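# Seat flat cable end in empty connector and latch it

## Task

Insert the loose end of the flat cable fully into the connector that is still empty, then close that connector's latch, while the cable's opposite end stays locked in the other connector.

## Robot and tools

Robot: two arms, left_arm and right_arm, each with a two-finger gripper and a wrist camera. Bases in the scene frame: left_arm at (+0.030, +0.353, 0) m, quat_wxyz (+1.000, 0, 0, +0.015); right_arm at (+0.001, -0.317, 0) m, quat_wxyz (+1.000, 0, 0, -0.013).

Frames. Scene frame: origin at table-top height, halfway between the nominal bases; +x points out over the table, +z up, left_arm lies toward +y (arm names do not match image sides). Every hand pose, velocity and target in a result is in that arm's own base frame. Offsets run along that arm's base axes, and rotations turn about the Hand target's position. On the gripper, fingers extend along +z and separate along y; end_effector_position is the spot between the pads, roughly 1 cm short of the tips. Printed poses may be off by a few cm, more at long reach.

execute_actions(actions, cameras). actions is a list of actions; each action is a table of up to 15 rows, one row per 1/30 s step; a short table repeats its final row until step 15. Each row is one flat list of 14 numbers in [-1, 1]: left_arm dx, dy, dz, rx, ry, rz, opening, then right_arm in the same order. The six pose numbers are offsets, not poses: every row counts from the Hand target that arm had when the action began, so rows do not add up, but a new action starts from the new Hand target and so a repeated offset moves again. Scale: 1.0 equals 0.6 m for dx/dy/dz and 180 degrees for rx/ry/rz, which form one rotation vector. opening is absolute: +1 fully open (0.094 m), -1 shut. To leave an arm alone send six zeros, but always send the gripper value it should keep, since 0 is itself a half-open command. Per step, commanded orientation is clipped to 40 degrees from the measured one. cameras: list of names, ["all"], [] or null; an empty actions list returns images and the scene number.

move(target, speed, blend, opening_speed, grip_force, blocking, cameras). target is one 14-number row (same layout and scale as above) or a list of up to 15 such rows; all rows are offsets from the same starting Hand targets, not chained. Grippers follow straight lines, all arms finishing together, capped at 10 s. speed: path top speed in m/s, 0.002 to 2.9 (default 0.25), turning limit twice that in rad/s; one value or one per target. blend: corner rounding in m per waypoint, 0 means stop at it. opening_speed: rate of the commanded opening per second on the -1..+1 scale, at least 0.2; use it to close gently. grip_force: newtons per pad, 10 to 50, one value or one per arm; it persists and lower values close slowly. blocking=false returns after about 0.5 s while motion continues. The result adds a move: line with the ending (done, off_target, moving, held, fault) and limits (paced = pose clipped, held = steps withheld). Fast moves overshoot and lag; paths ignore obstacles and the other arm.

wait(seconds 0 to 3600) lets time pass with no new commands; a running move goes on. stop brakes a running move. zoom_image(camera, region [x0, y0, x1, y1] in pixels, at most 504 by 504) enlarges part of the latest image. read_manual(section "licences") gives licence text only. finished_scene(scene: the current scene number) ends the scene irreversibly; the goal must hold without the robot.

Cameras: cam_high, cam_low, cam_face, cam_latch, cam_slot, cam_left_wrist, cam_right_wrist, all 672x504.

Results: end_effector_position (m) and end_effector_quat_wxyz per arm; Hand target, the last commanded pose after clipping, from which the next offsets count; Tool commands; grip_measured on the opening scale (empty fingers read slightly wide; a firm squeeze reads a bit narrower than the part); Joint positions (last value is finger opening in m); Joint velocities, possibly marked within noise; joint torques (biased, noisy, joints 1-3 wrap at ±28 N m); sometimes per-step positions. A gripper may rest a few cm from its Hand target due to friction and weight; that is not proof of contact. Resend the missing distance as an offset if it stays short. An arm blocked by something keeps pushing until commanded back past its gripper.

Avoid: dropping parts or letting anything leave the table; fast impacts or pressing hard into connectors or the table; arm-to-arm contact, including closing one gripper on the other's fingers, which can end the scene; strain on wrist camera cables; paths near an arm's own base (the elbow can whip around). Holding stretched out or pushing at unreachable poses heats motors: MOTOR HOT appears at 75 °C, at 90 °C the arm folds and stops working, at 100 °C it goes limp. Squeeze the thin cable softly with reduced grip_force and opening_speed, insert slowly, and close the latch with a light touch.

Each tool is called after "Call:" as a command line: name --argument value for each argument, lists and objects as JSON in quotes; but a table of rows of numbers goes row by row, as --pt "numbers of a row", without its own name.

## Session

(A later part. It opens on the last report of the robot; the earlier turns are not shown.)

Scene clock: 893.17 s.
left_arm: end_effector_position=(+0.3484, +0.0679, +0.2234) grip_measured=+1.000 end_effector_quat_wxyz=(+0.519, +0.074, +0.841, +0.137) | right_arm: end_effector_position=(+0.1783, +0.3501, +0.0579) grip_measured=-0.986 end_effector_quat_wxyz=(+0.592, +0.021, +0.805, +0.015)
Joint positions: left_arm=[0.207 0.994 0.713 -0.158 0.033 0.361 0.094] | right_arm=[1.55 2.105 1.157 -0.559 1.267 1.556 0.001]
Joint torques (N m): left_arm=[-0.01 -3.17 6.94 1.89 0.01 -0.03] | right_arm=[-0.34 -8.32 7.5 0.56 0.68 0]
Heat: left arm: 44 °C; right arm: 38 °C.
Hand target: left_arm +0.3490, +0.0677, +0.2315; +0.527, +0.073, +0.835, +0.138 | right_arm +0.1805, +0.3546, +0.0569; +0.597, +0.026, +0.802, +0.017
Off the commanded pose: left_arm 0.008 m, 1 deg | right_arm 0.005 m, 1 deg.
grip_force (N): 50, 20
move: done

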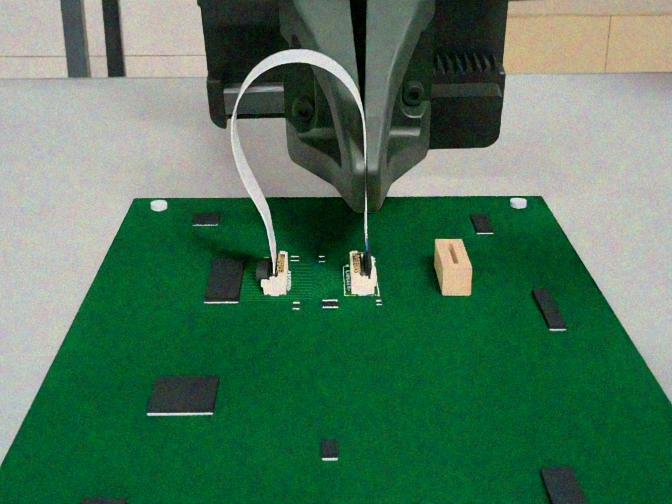

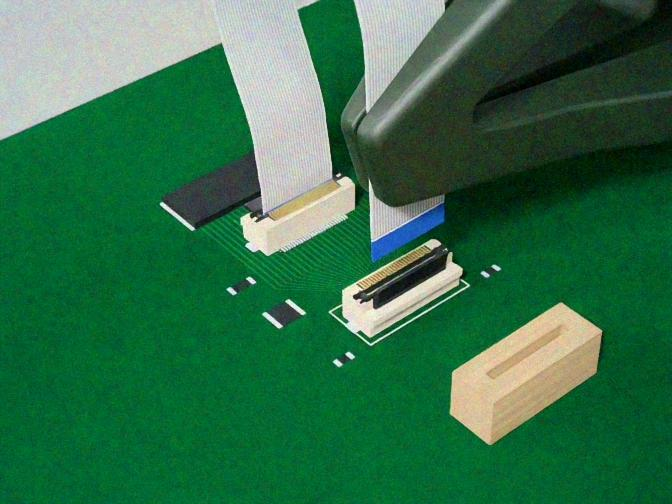

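Call:
move --target '[0,0,0,0,0,0,1,0,-0.001,-0.0083,0,0,0,-1]' --speed 0.02 --cameras '["cam_latch","cam_slot","cam_face"]'

Call:
zoom_image --camera "cam_latch" --region '[330, 200, 410, 310]'

Call:
zoom_image --camera "cam_slot" --region '[320, 200, 480, 340]'

Call:
zoom_image --camera "cam_face" --region '[210, 140, 350, 240]'

Scene clock: 930.60 s.
left_arm: end_effector_position=(+0.3484, +0.0679, +0.2234) grip_measured=+1.000 end_effector_quat_wxyz=(+0.519, +0.074, +0.841, +0.137) | right_arm: end_effector_position=(+0.1784, +0.3517, +0.0545) grip_measured=-0.986 end_effector_quat_wxyz=(+0.592, +0.023, +0.805, +0.018)
Joint positions: left_arm=[0.207 0.994 0.713 -0.158 0.033 0.361 0.094] | right_arm=[1.55 2.116 1.157 -0.541 1.267 1.556 0.001]
Joint torques (N m): left_arm=[-0.01 -3.17 6.94 1.89 0.02 -0.04] | right_arm=[-0.29 -8.4 6.84 0.6 0.65 0.02]
Heat: left arm: 44 °C; right arm: 38 °C.
Hand target: left_arm +0.3490, +0.0677, +0.2315; +0.527, +0.073, +0.835, +0.138 | right_arm +0.1805, +0.3540, +0.0519; +0.597, +0.026, +0.802, +0.017
Off the commanded pose: left_arm 0.008 m, 1 deg | right_arm 0.004 m, 1 deg.
grip_force (N): 50, 20
move: done
Images, in order (width x height): cam_face 672x504, cam_latch 672x504, cam_slot 672x504.

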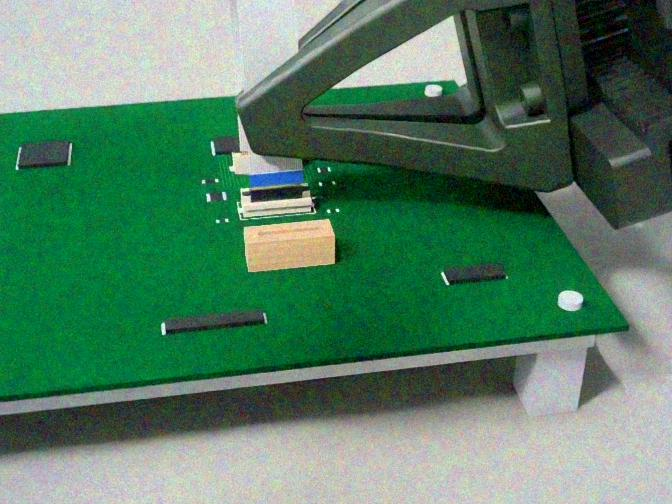

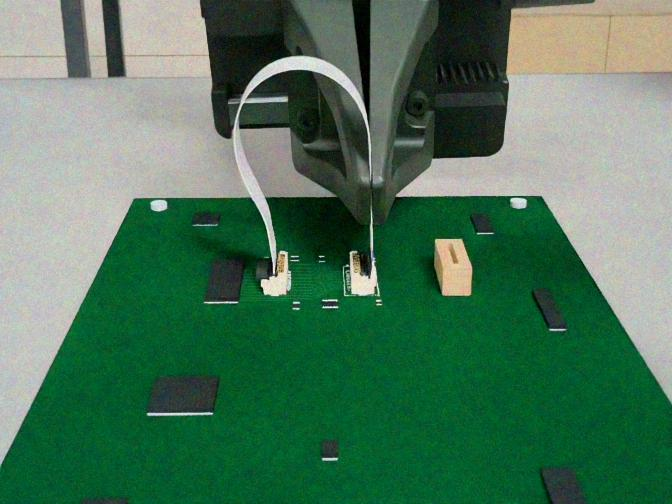

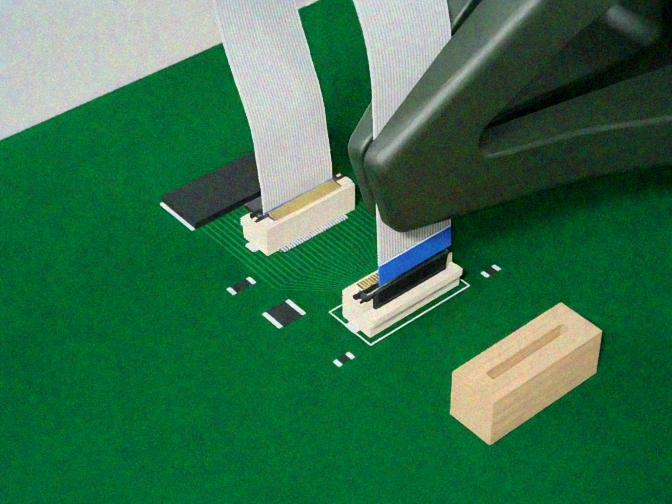

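Scaled by 4.582 from the camera's image (finer frame: 960x720).

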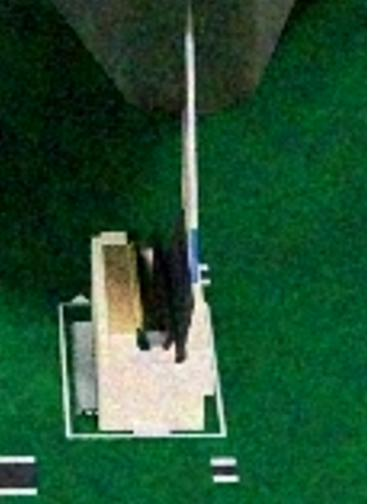

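Scaled by 3.150 from the camera's image (finer frame: 960x720).

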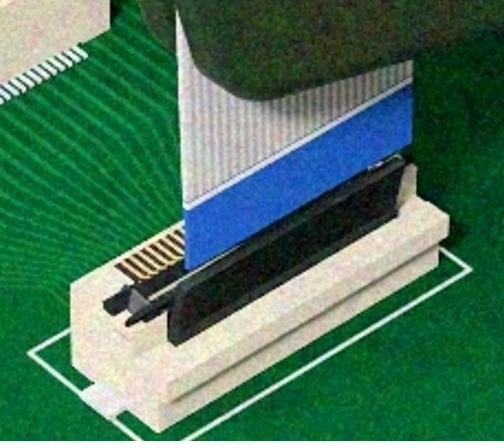

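Scaled by 3.600 from the camera's image (finer frame: 960x720).

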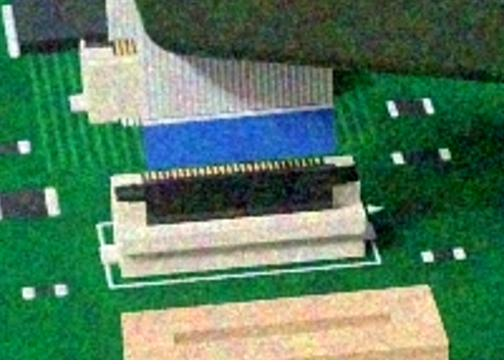

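Call:
move --target '[0,0,0,0,0,0,1,0,-0.025,0.035,0,0,0,-1]' --speed 0.04

Scene clock: 976.17 s.
left_arm: end_effector_position=(+0.3484, +0.0679, +0.2234) grip_measured=+1.000 end_effector_quat_wxyz=(+0.519, +0.074, +0.841, +0.137) | right_arm: end_effector_position=(+0.1783, +0.3467, +0.0664) grip_measured=-0.986 end_effector_quat_wxyz=(+0.592, +0.027, +0.805, +0.024)
Joint positions: left_arm=[0.207 0.994 0.713 -0.158 0.033 0.361 0.094] | right_arm=[1.55 2.066 1.134 -0.553 1.267 1.555 0.001]
Joint torques (N m): left_arm=[-0.02 -3.15 6.94 1.89 0.02 -0.04] | right_arm=[-0.46 -12.16 4.07 0.32 0.68 -0.01]
Heat: left arm: 44 °C; right arm: 39 °C.
Hand target: left_arm +0.3490, +0.0677, +0.2315; +0.527, +0.073, +0.835, +0.138 | right_arm +0.1805, +0.3390, +0.0728; +0.597, +0.026, +0.802, +0.017
Off the commanded pose: left_arm 0.008 m, 1 deg | right_arm 0.010 m, 1 deg.
grip_force (N): 50, 20
move: done

Call:
move --target '[0,0,0,0,0,0,1,0,0.0237,-0.0222,0,0,0,-1]' --speed 0.02

Scene clock: 996.23 s.
left_arm: end_effector_position=(+0.3484, +0.0679, +0.2234) grip_measured=+1.000 end_effector_quat_wxyz=(+0.519, +0.074, +0.841, +0.137) | right_arm: end_effector_position=(+0.1783, +0.3485, +0.0599) grip_measured=-0.986 end_effector_quat_wxyz=(+0.592, +0.023, +0.805, +0.018)
Joint positions: left_arm=[0.207 0.994 0.713 -0.158 0.033 0.361 0.094] | right_arm=[1.55 2.093 1.146 -0.553 1.267 1.555 0.001]
Joint torques (N m): left_arm=[-0.03 -3.17 6.93 1.89 0.02 -0.03] | right_arm=[-0.5 -8.23 7.9 0.53 0.67 -0.03]
Heat: left arm: 45 °C; right arm: 39 °C.
Hand target: left_arm +0.3490, +0.0677, +0.2315; +0.527, +0.073, +0.835, +0.138 | right_arm +0.1805, +0.3533, +0.0595; +0.597, +0.026, +0.802, +0.017
Off the commanded pose: left_arm 0.008 m, 1 deg | right_arm 0.005 m, 1 deg.
grip_force (N): 50, 20
move: done

Call:
move --target '[0,0,0,0,0,0,1,0,0,-0.0083,0,0,0,-1]' --speed 0.02 --cameras '["cam_latch","cam_slot","cam_face"]'

Call:
zoom_image --camera "cam_latch" --region '[330, 200, 410, 310]'

Call:
zoom_image --camera "cam_slot" --region '[320, 200, 480, 340]'

Call:
zoom_image --camera "cam_face" --region '[210, 140, 350, 240]'

Scene clock: 1006.77 s.
left_arm: end_effector_position=(+0.3484, +0.0679, +0.2234) grip_measured=+1.000 end_effector_quat_wxyz=(+0.519, +0.074, +0.841, +0.137) | right_arm: end_effector_position=(+0.1783, +0.3484, +0.0554) grip_measured=-0.986 end_effector_quat_wxyz=(+0.592, +0.021, +0.805, +0.015)
Joint positions: left_arm=[0.207 0.994 0.713 -0.158 0.033 0.361 0.094] | right_arm=[1.55 2.106 1.146 -0.548 1.267 1.555 0.001]
Joint torques (N m): left_arm=[-0.01 -3.17 6.93 1.89 0.02 -0.04] | right_arm=[-0.39 -8.2 7.54 0.57 0.68 0.02]
Heat: left arm: 45 °C; right arm: 39 °C.
Hand target: left_arm +0.3490, +0.0677, +0.2315; +0.527, +0.073, +0.835, +0.138 | right_arm +0.1805, +0.3533, +0.0545; +0.597, +0.026, +0.802, +0.017
Off the commanded pose: left_arm 0.008 m, 1 deg | right_arm 0.005 m, 1 deg.
grip_force (N): 50, 20
move: done
Images, in order (width x height): cam_face 672x504, cam_latch 672x504, cam_slot 672x504.

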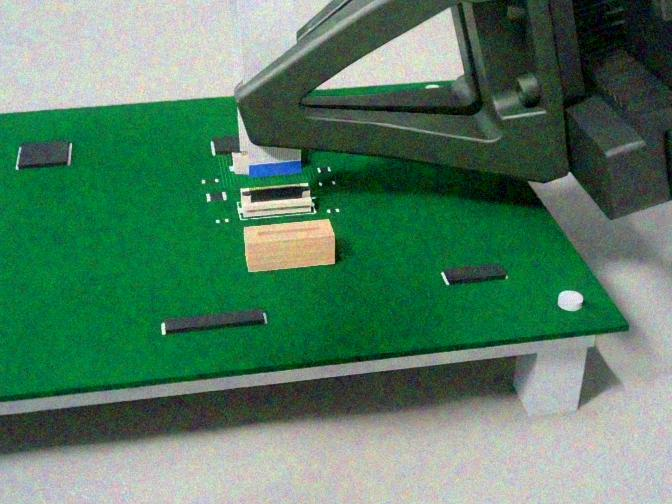

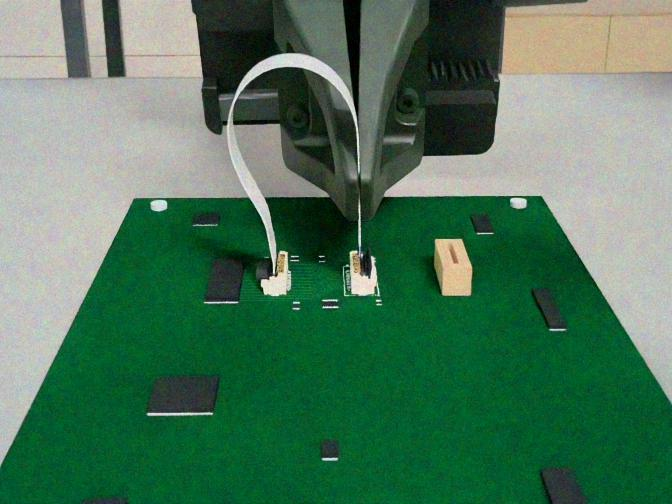

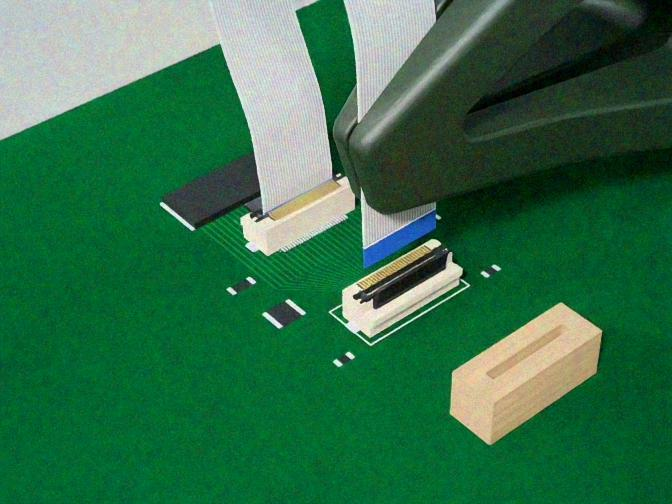

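Scaled by 4.582 from the camera's image (finer frame: 960x720).

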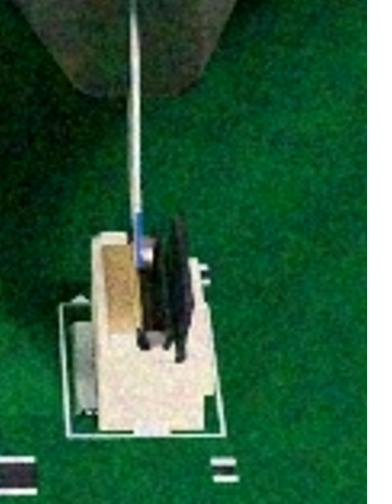

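Scaled by 3.150 from the camera's image (finer frame: 960x720).

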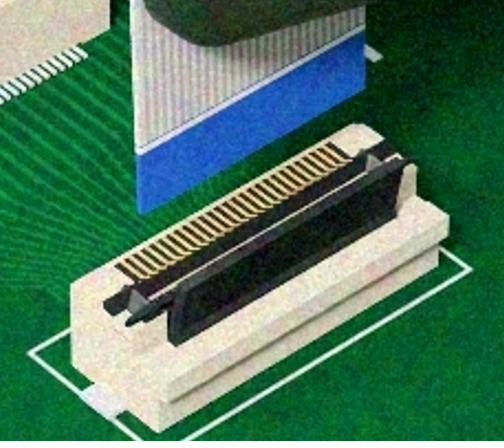

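Scaled by 3.600 from the camera's image (finer frame: 960x720).

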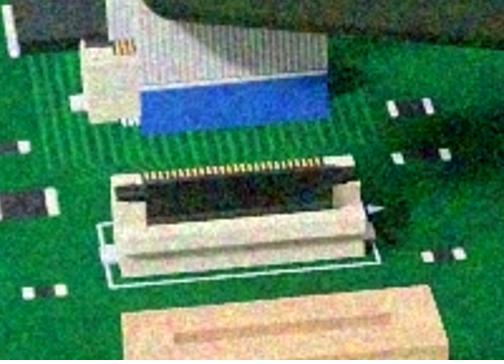

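Call:
move --target '[0,0,0,0,0,0,1,0,0.0025,-0.0033,0,0,0,-1]' --speed 0.02

Scene clock: 1019.77 s.
left_arm: end_effector_position=(+0.3484, +0.0679, +0.2234) grip_measured=+1.000 end_effector_quat_wxyz=(+0.519, +0.074, +0.841, +0.137) | right_arm: end_effector_position=(+0.1783, +0.3483, +0.0525) grip_measured=-0.986 end_effector_quat_wxyz=(+0.592, +0.019, +0.806, +0.013)
Joint positions: left_arm=[0.207 0.994 0.713 -0.158 0.033 0.361 0.094] | right_arm=[1.55 2.115 1.146 -0.544 1.267 1.555 0.001]
Joint torques (N m): left_arm=[-0.01 -3.18 6.93 1.9 0.02 -0.04] | right_arm=[-0.29 -8.24 8.21 0.55 0.67 0.01]
Heat: left arm: 45 °C; right arm: 38 °C.
Hand target: left_arm +0.3490, +0.0677, +0.2315; +0.527, +0.073, +0.835, +0.138 | right_arm +0.1805, +0.3548, +0.0526; +0.597, +0.026, +0.802, +0.017
Off the commanded pose: left_arm 0.008 m, 1 deg | right_arm 0.007 m, 1 deg.
grip_force (N): 50, 20
move: done

Call:
move --target '[0,0,0,0,0,0,1,0,0.0022,0,0,0,0,-1]' --speed 0.02 --cameras '["cam_latch","cam_slot"]'

Call:
zoom_image --camera "cam_latch" --region '[330, 200, 410, 310]'

Call:
zoom_image --camera "cam_slot" --region '[320, 200, 480, 340]'

Scene clock: 1028.97 s.
left_arm: end_effector_position=(+0.3484, +0.0679, +0.2234) grip_measured=+1.000 end_effector_quat_wxyz=(+0.519, +0.074, +0.841, +0.137) | right_arm: end_effector_position=(+0.1783, +0.3509, +0.0536) grip_measured=-0.986 end_effector_quat_wxyz=(+0.592, +0.021, +0.805, +0.016)
Joint positions: left_arm=[0.207 0.994 0.713 -0.158 0.033 0.361 0.094] | right_arm=[1.55 2.118 1.155 -0.543 1.267 1.555 0.001]
Joint torques (N m): left_arm=[-0.01 -3.17 6.93 1.89 0.02 -0.04] | right_arm=[-0.35 -8.14 7.95 0.56 0.7 0.01]
Heat: left arm: 45 °C; right arm: 38 °C.
Hand target: left_arm +0.3490, +0.0677, +0.2315; +0.527, +0.073, +0.835, +0.138 | right_arm +0.1806, +0.3561, +0.0526; +0.597, +0.026, +0.802, +0.017
Off the commanded pose: left_arm 0.008 m, 1 deg | right_arm 0.006 m, 1 deg.
grip_force (N): 50, 20
move: done

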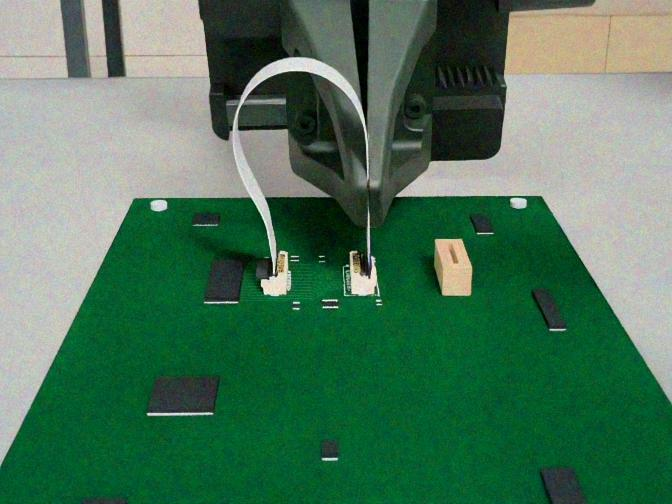

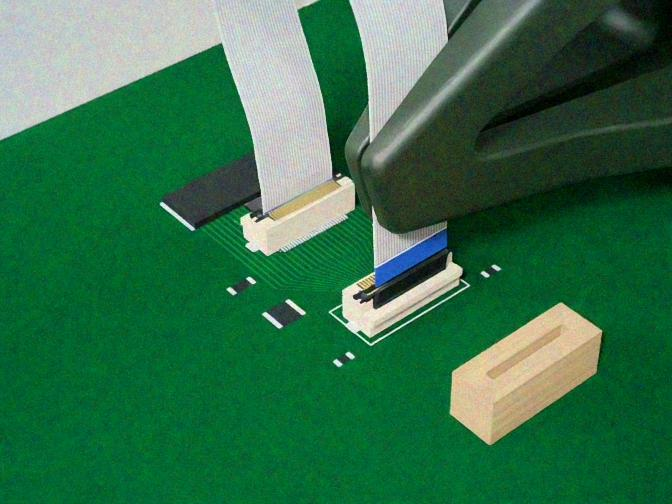

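Scaled by 4.582 from the camera's image (finer frame: 960x720).

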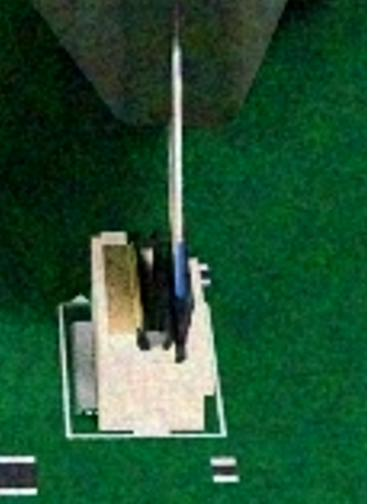

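Scaled by 3.150 from the camera's image (finer frame: 960x720).

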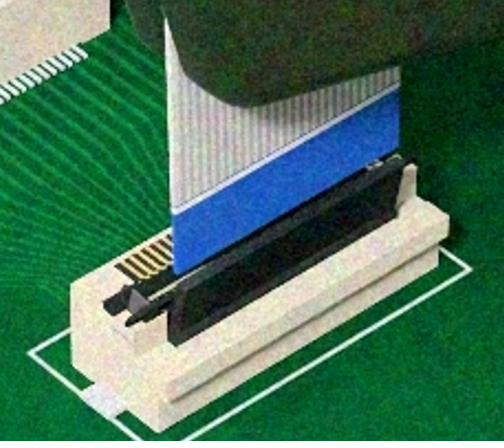

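Call:
move --pt "0 0 0 0 0 0 1 0 -0.0282 0.0335 0 0 0 -1" --pt "0 0 0 0 0 0 1 0 -0.003 0.0065 0 0 0 -1" --speed 0.025

Scene clock: 1062.23 s.
left_arm: end_effector_position=(+0.3484, +0.0679, +0.2234) grip_measured=+1.000 end_effector_quat_wxyz=(+0.519, +0.074, +0.841, +0.137) | right_arm: end_effector_position=(+0.1783, +0.3489, +0.0570) grip_measured=-0.986 end_effector_quat_wxyz=(+0.592, +0.021, +0.805, +0.015)
Joint positions: left_arm=[0.207 0.994 0.713 -0.158 0.033 0.361 0.094] | right_arm=[1.55 2.103 1.149 -0.552 1.267 1.555 0.001]
Joint torques (N m): left_arm=[-0.01 -3.17 6.93 1.89 0.02 -0.04] | right_arm=[-0.44 -8.28 7.95 0.55 0.66 -0.02]
Heat: left arm: 45 °C; right arm: 38 °C.
Hand target: left_arm +0.3490, +0.0677, +0.2315; +0.527, +0.073, +0.835, +0.138 | right_arm +0.1805, +0.3543, +0.0565; +0.597, +0.026, +0.802, +0.017
Off the commanded pose: left_arm 0.008 m, 1 deg | right_arm 0.006 m, 1 deg.
grip_force (N): 50, 20
move: done

Call:
move --target '[0,0,0,0,0,0,1,0,0.0003,-0.0042,0,0,0,-1]' --speed 0.02 --cameras '["cam_latch","cam_slot"]'

Call:
zoom_image --camera "cam_latch" --region '[330, 200, 410, 310]'

Call:
zoom_image --camera "cam_slot" --region '[320, 200, 480, 340]'

Scene clock: 1073.60 s.
left_arm: end_effector_position=(+0.3484, +0.0679, +0.2234) grip_measured=+1.000 end_effector_quat_wxyz=(+0.519, +0.074, +0.841, +0.137) | right_arm: end_effector_position=(+0.1783, +0.3489, +0.0545) grip_measured=-0.986 end_effector_quat_wxyz=(+0.592, +0.020, +0.805, +0.014)
Joint positions: left_arm=[0.207 0.994 0.713 -0.158 0.033 0.361 0.094] | right_arm=[1.55 2.111 1.149 -0.548 1.267 1.555 0.001]
Joint torques (N m): left_arm=[0.01 -3.18 6.94 1.89 0.02 -0.04] | right_arm=[-0.39 -8.31 7.82 0.62 0.66 0.02]
Heat: left arm: 45 °C; right arm: 38 °C.
Hand target: left_arm +0.3490, +0.0677, +0.2315; +0.527, +0.073, +0.835, +0.138 | right_arm +0.1805, +0.3545, +0.0539; +0.597, +0.026, +0.802, +0.017
Off the commanded pose: left_arm 0.008 m, 1 deg | right_arm 0.006 m, 1 deg.
grip_force (N): 50, 20
move: done

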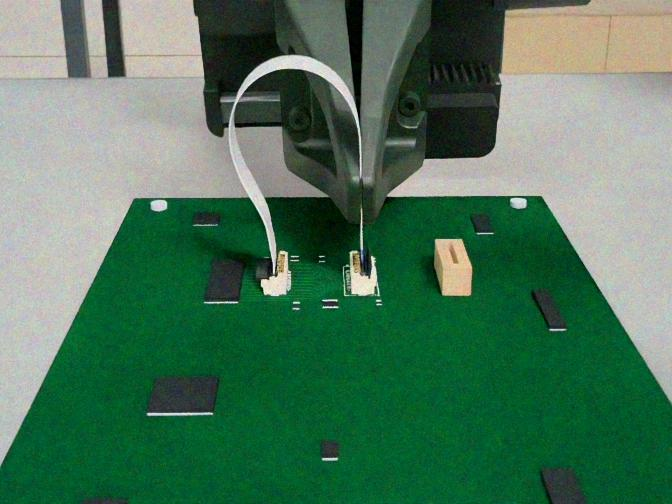

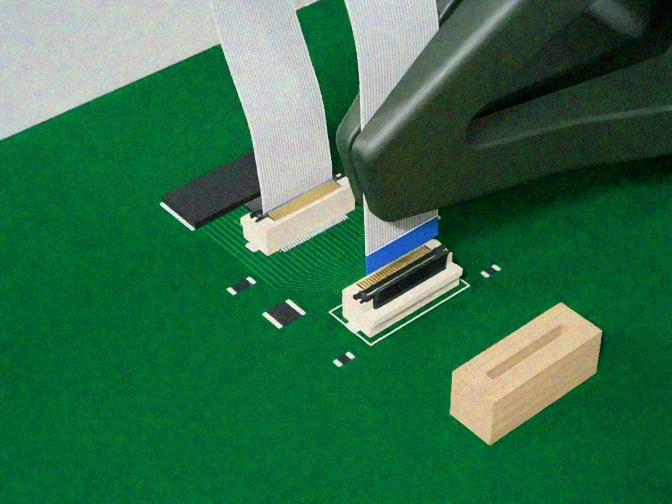

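Scaled by 4.582 from the camera's image (finer frame: 960x720).

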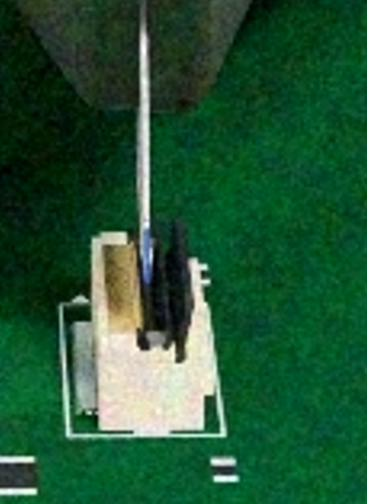

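Scaled by 3.150 from the camera's image (finer frame: 960x720).

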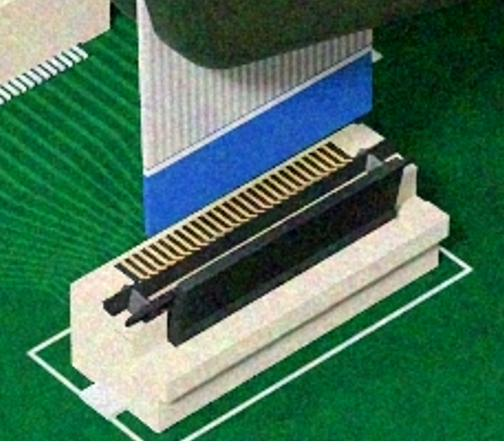

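Call:
zoom_image --camera "cam_slot" --region '[340, 270, 400, 320]'

Call:
zoom_image --camera "cam_slot" --region '[410, 230, 470, 280]'

Call:
zoom_image --camera "cam_latch" --region '[345, 240, 385, 300]'

Scaled by 8.400 from the camera's image (finer frame: 960x720).

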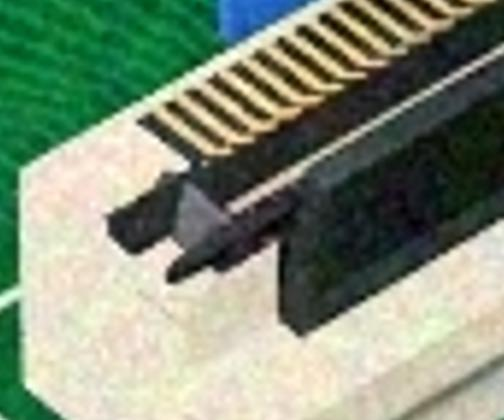

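Scaled by 8.400 from the camera's image (finer frame: 960x720).

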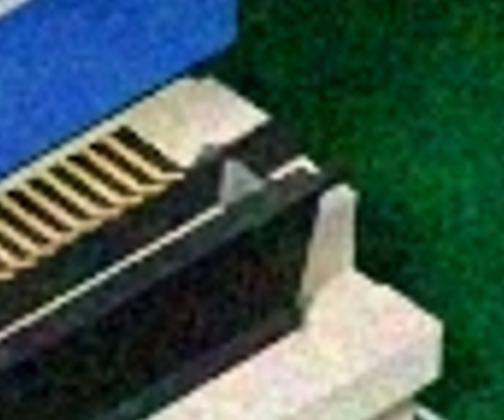

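Scaled by 8.400 from the camera's image (finer frame: 960x720).

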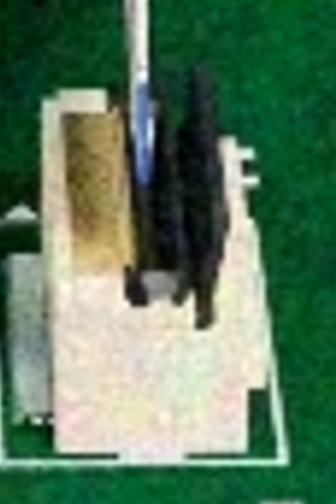

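Call:
wait --seconds 0.1 --cameras '["cam_face","cam_right_wrist"]'

Call:
zoom_image --camera "cam_face" --region '[230, 150, 320, 220]'

Scene clock: 1112.60 s.
left_arm: end_effector_position=(+0.3484, +0.0679, +0.2234) grip_measured=+1.000 end_effector_quat_wxyz=(+0.519, +0.074, +0.841, +0.137) | right_arm: end_effector_position=(+0.1783, +0.3490, +0.0545) grip_measured=-0.986 end_effector_quat_wxyz=(+0.592, +0.020, +0.805, +0.014)
Joint positions: left_arm=[0.207 0.994 0.713 -0.158 0.033 0.361 0.094] | right_arm=[1.55 2.111 1.149 -0.547 1.267 1.555 0.001]
Joint torques (N m): left_arm=[-0.01 -3.15 6.93 1.89 0.01 -0.04] | right_arm=[-0.16 -8.17 7.91 0.58 0.69 0]
Heat: left arm: 45 °C; right arm: 38 °C.
Hand target: left_arm +0.3490, +0.0677, +0.2315; +0.527, +0.073, +0.835, +0.138 | right_arm +0.1805, +0.3545, +0.0539; +0.597, +0.026, +0.802, +0.017
Tool commands: left_gripper/opening=+1.0 right_gripper/opening=-1.0
Off the commanded pose: left_arm 0.008 m, 1 deg | right_arm 0.006 m, 1 deg.
grip_force (N): 50, 20
wait: 0.10 s; at rest from the start

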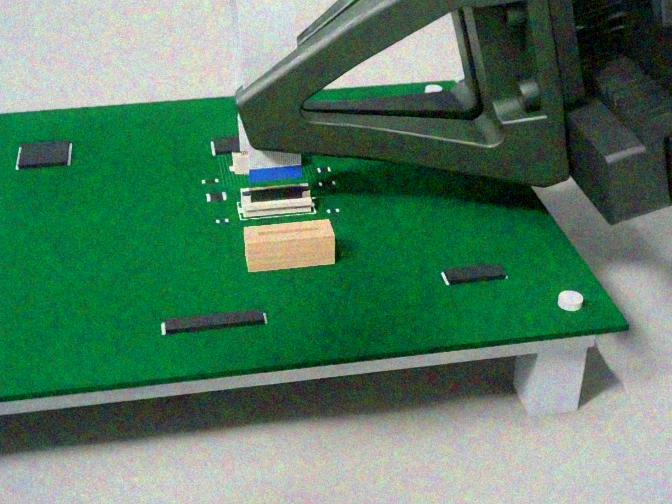

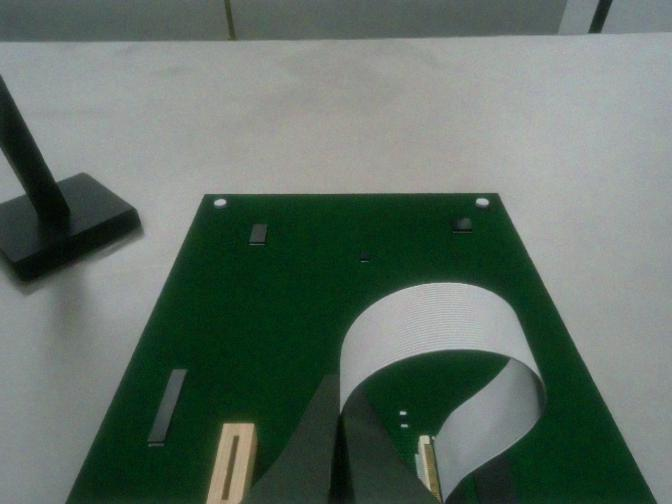

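Scaled by 5.600 from the camera's image (finer frame: 960x720).

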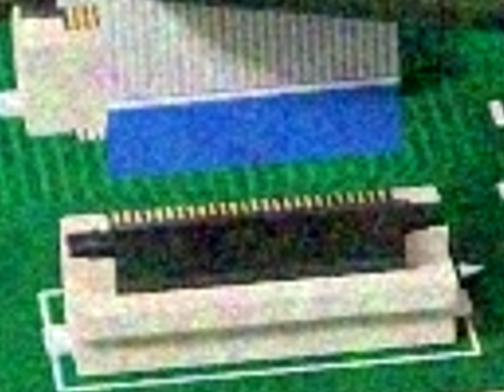

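Call:
move --target '[0,0,0,0,0,0,1,0,0.0012,0,0.0025,0,0,-1]' --speed 0.02

Scene clock: 1163.63 s.
left_arm: end_effector_position=(+0.3484, +0.0679, +0.2234) grip_measured=+1.000 end_effector_quat_wxyz=(+0.519, +0.074, +0.841, +0.137) | right_arm: end_effector_position=(+0.1783, +0.3500, +0.0546) grip_measured=-0.986 end_effector_quat_wxyz=(+0.592, +0.022, +0.805, +0.017)
Joint positions: left_arm=[0.207 0.994 0.713 -0.158 0.033 0.361 0.094] | right_arm=[1.55 2.111 1.149 -0.54 1.267 1.555 0.001]
Joint torques (N m): left_arm=[-0.02 -3.15 6.91 1.89 0.02 -0.04] | right_arm=[-0.44 -8.1 7.84 0.58 0.69 0.02]
Heat: left arm: 45 °C; right arm: 38 °C.
Hand target: left_arm +0.3490, +0.0677, +0.2315; +0.527, +0.073, +0.835, +0.138 | right_arm +0.1805, +0.3552, +0.0539; +0.597, +0.028, +0.801, +0.020
Off the commanded pose: left_arm 0.008 m, 1 deg | right_arm 0.006 m, 1 deg.
grip_force (N): 50, 20
move: done

Call:
move --target '[0,0,0,0,0,0,1,0,-0.001,-0.0045,-0.0027,0,0,-1]' --speed 0.02 --cameras '["cam_latch","cam_slot","cam_face"]'

Call:
zoom_image --camera "cam_latch" --region '[340, 220, 390, 300]'

Call:
zoom_image --camera "cam_slot" --region '[330, 210, 470, 330]'

Call:
zoom_image --camera "cam_face" --region '[230, 150, 320, 220]'

Scene clock: 1178.20 s.
left_arm: end_effector_position=(+0.3484, +0.0679, +0.2234) grip_measured=+1.000 end_effector_quat_wxyz=(+0.519, +0.074, +0.841, +0.137) | right_arm: end_effector_position=(+0.1783, +0.3497, +0.0522) grip_measured=-0.986 end_effector_quat_wxyz=(+0.592, +0.021, +0.805, +0.015)
Joint positions: left_arm=[0.207 0.994 0.713 -0.158 0.033 0.361 0.094] | right_arm=[1.55 2.118 1.149 -0.538 1.267 1.555 0.001]
Joint torques (N m): left_arm=[0.01 -3.18 6.93 1.89 0.02 -0.04] | right_arm=[-0.43 -8.24 7.71 0.56 0.63 0.06]
Heat: left arm: 45 °C; right arm: 38 °C.
Hand target: left_arm +0.3490, +0.0677, +0.2315; +0.527, +0.073, +0.835, +0.138 | right_arm +0.1805, +0.3546, +0.0513; +0.597, +0.025, +0.802, +0.017
Off the commanded pose: left_arm 0.008 m, 1 deg | right_arm 0.005 m, 1 deg.
grip_force (N): 50, 20
move: done
Images, in order (width x height): cam_face 672x504, cam_latch 672x504, cam_slot 672x504.

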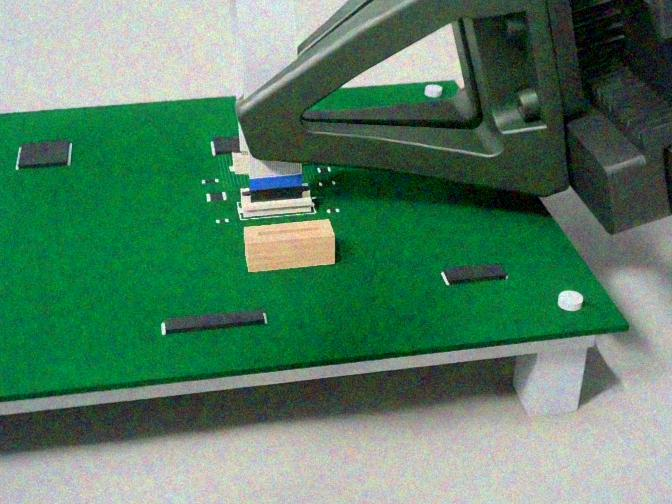

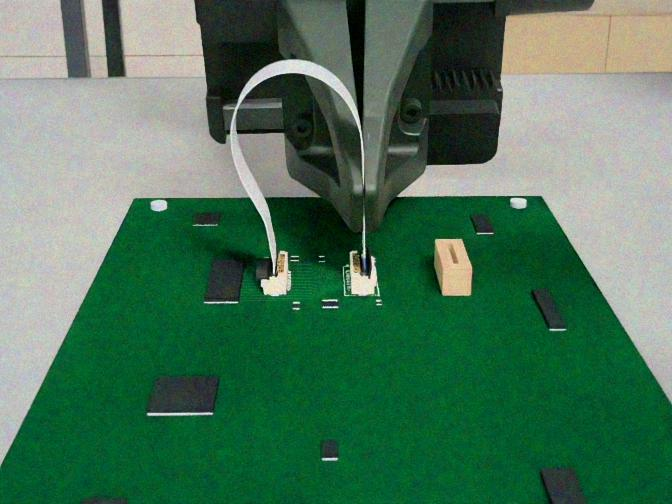

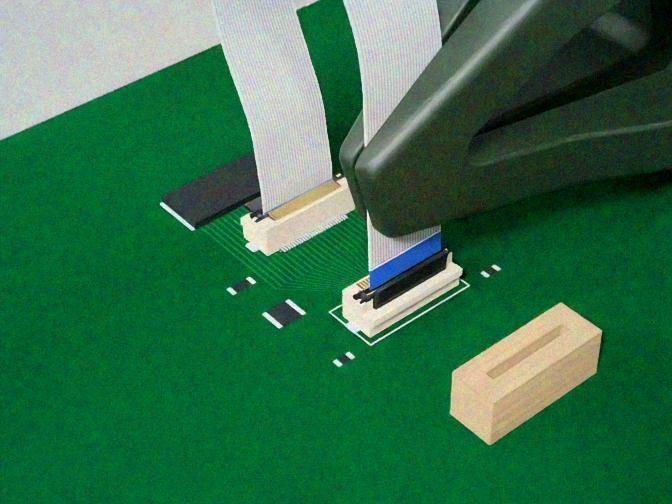

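Scaled by 6.300 from the camera's image (finer frame: 960x720).

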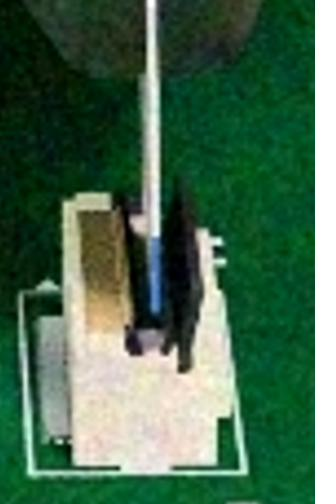

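Scaled by 3.600 from the camera's image (finer frame: 960x720).

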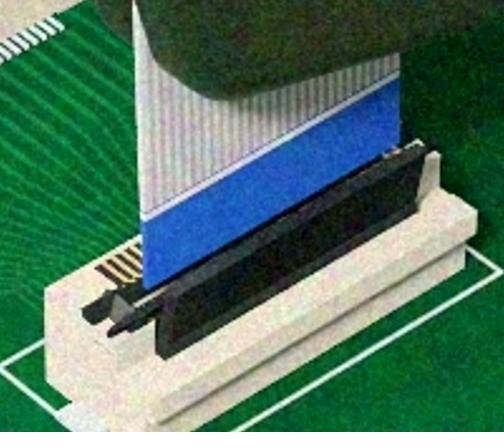

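Scaled by 5.600 from the camera's image (finer frame: 960x720).

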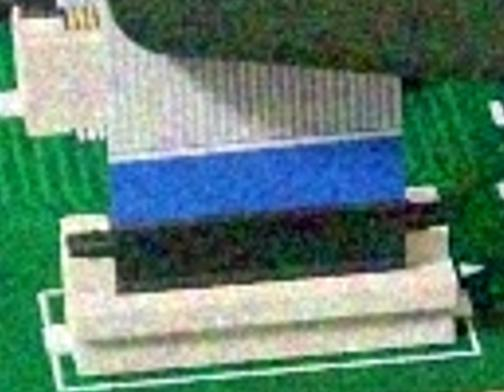

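Call:
move --target '[0,0,0,0,0,0,1,0,-0.0005,-0.006,-0.0015,0,0,-1]' --speed 0.01 --cameras '["cam_latch","cam_slot","cam_face"]'

Call:
zoom_image --camera "cam_latch" --region '[340, 220, 390, 300]'

Call:
zoom_image --camera "cam_slot" --region '[330, 210, 470, 330]'

Call:
zoom_image --camera "cam_face" --region '[230, 150, 320, 220]'

Scene clock: 1196.00 s.
left_arm: end_effector_position=(+0.3484, +0.0679, +0.2234) grip_measured=+1.000 end_effector_quat_wxyz=(+0.519, +0.074, +0.841, +0.137) | right_arm: end_effector_position=(+0.1784, +0.3497, +0.0494) grip_measured=-0.986 end_effector_quat_wxyz=(+0.592, +0.020, +0.805, +0.013)
Joint positions: left_arm=[0.207 0.994 0.713 -0.158 0.033 0.361 0.094] | right_arm=[1.55 2.127 1.149 -0.533 1.268 1.555 0.001]
Joint torques (N m): left_arm=[-0.01 -3.15 6.91 1.89 0.02 -0.03] | right_arm=[-0.47 -8.2 7.61 0.58 0.64 0.01]
Heat: left arm: 45 °C; right arm: 37 °C.
Hand target: left_arm +0.3490, +0.0677, +0.2315; +0.527, +0.073, +0.835, +0.138 | right_arm +0.1806, +0.3543, +0.0476; +0.597, +0.024, +0.802, +0.015
Off the commanded pose: left_arm 0.008 m, 1 deg | right_arm 0.005 m, 1 deg.
grip_force (N): 50, 20
move: done
Images, in order (width x height): cam_face 672x504, cam_latch 672x504, cam_slot 672x504.

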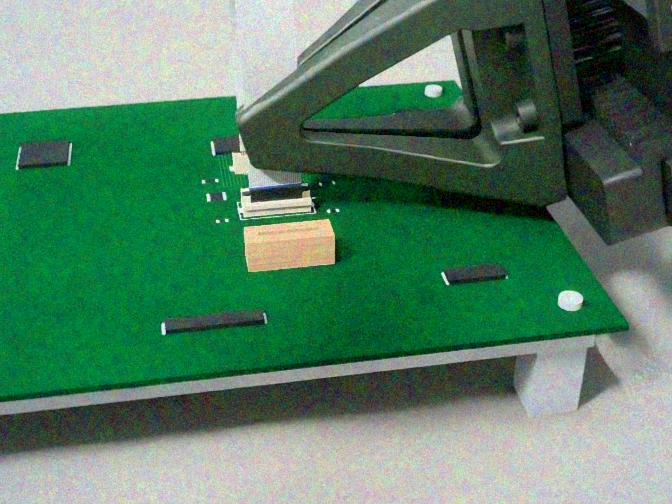

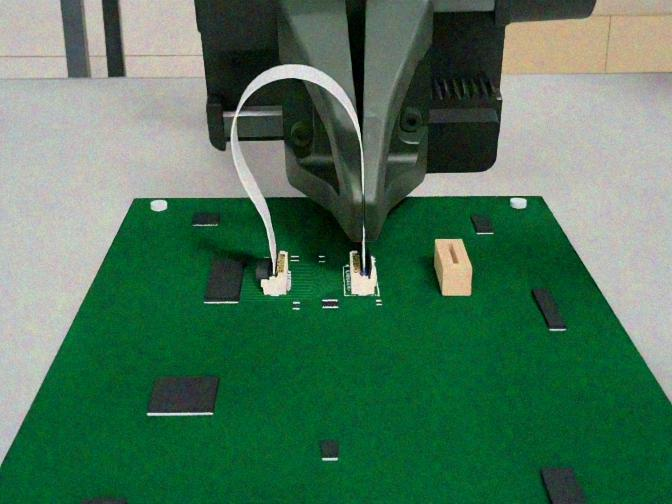

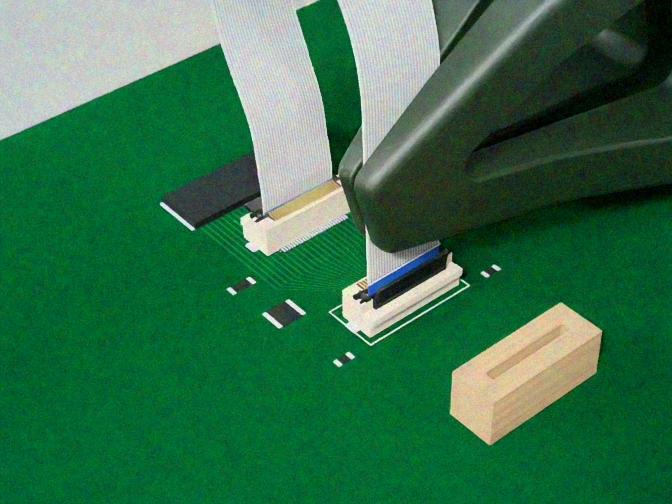

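Scaled by 6.300 from the camera's image (finer frame: 960x720).

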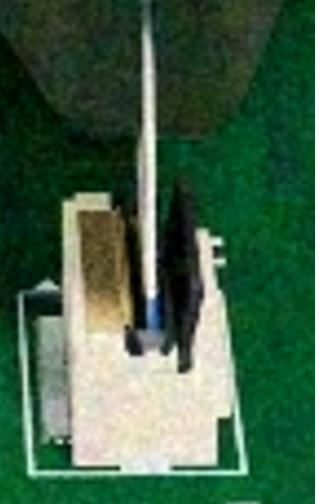

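Scaled by 3.600 from the camera's image (finer frame: 960x720).

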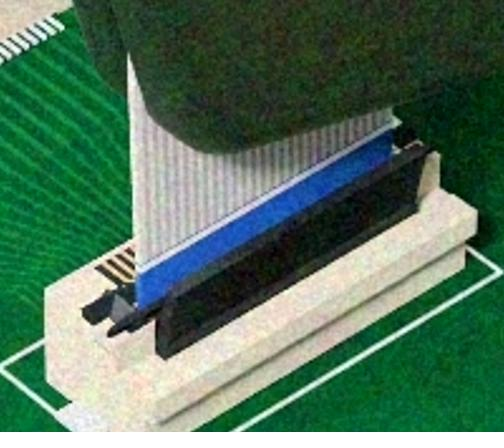

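Scaled by 5.600 from the camera's image (finer frame: 960x720).

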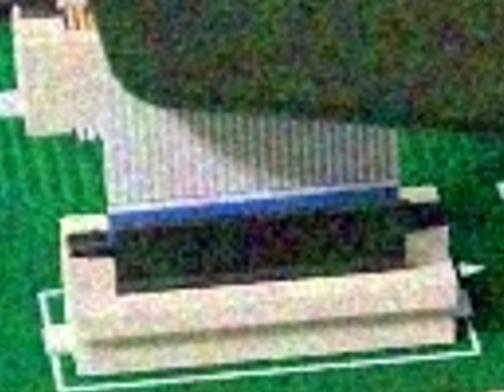

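Call:
move --target '[0,0,0,0,0,0,1,0,0,-0.004,-0.001,0,0,-1]' --speed 0.01 --cameras '["cam_latch","cam_slot","cam_face"]'

Call:
zoom_image --camera "cam_latch" --region '[340, 220, 390, 300]'

Call:
zoom_image --camera "cam_slot" --region '[330, 210, 470, 330]'

Call:
zoom_image --camera "cam_face" --region '[230, 150, 320, 220]'

Scene clock: 1214.43 s.
left_arm: end_effector_position=(+0.3484, +0.0679, +0.2234) grip_measured=+1.000 end_effector_quat_wxyz=(+0.519, +0.074, +0.841, +0.137) | right_arm: end_effector_position=(+0.1784, +0.3497, +0.0473) grip_measured=-0.986 end_effector_quat_wxyz=(+0.593, +0.019, +0.805, +0.012)
Joint positions: left_arm=[0.207 0.994 0.713 -0.158 0.033 0.361 0.094] | right_arm=[1.55 2.134 1.149 -0.529 1.269 1.555 0.001]
Joint torques (N m): left_arm=[-0.02 -3.18 6.93 1.89 0.02 -0.04] | right_arm=[-0.29 -8.16 7.57 0.55 0.68 0.01]
Heat: left arm: 45 °C; right arm: 37 °C.
Hand target: left_arm +0.3490, +0.0677, +0.2315; +0.527, +0.073, +0.835, +0.138 | right_arm +0.1806, +0.3543, +0.0452; +0.597, +0.023, +0.802, +0.013
Off the commanded pose: left_arm 0.008 m, 1 deg | right_arm 0.005 m, 1 deg.
grip_force (N): 50, 20
move: done
Images, in order (width x height): cam_face 672x504, cam_latch 672x504, cam_slot 672x504.

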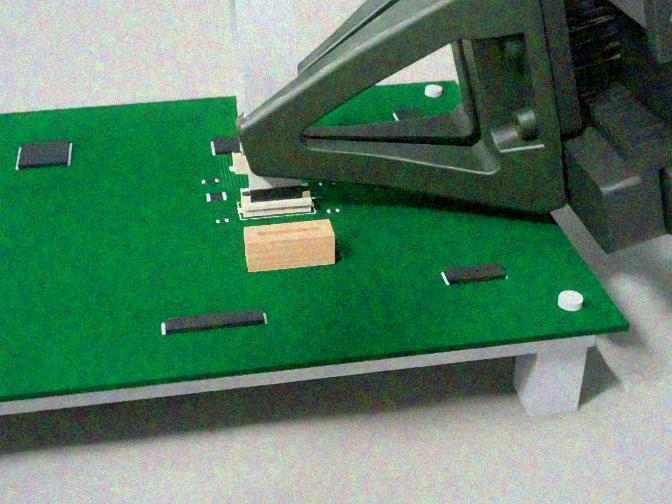

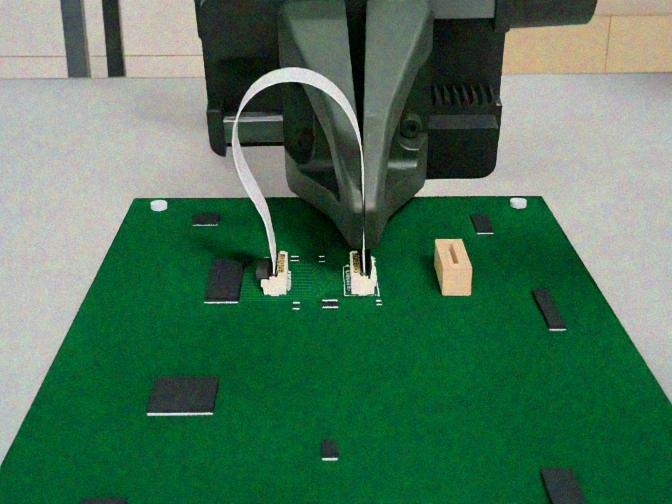

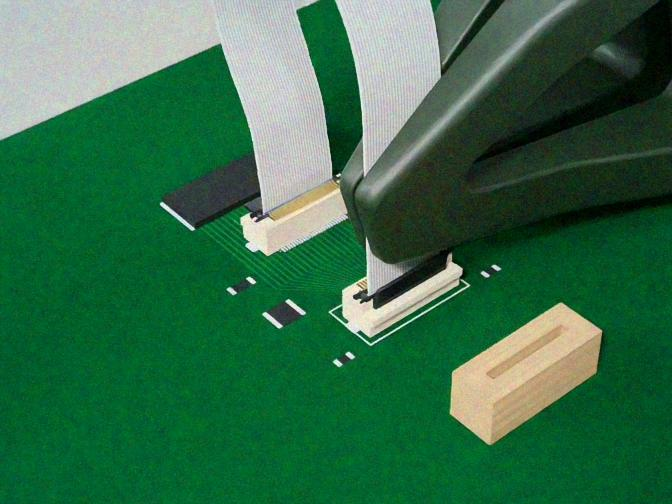

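Scaled by 6.300 from the camera's image (finer frame: 960x720).

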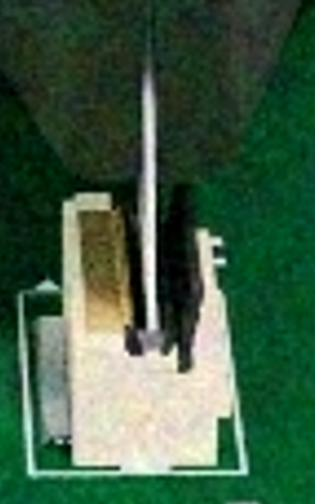

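Scaled by 3.600 from the camera's image (finer frame: 960x720).

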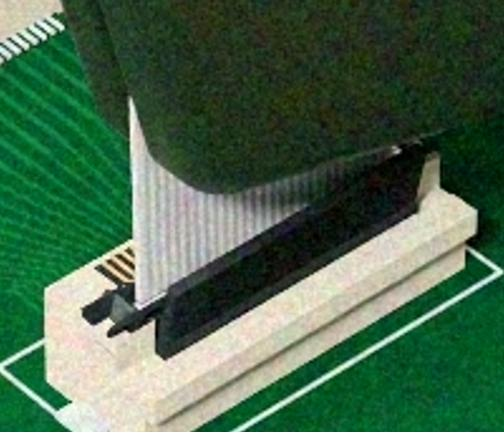

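Scaled by 5.600 from the camera's image (finer frame: 960x720).

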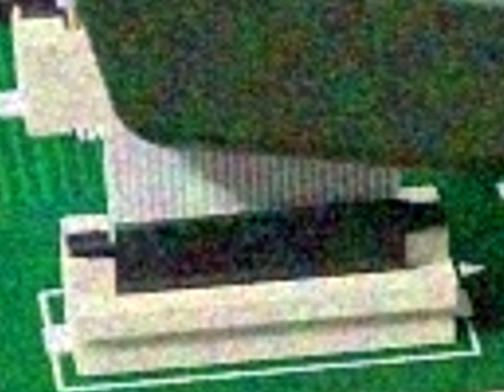

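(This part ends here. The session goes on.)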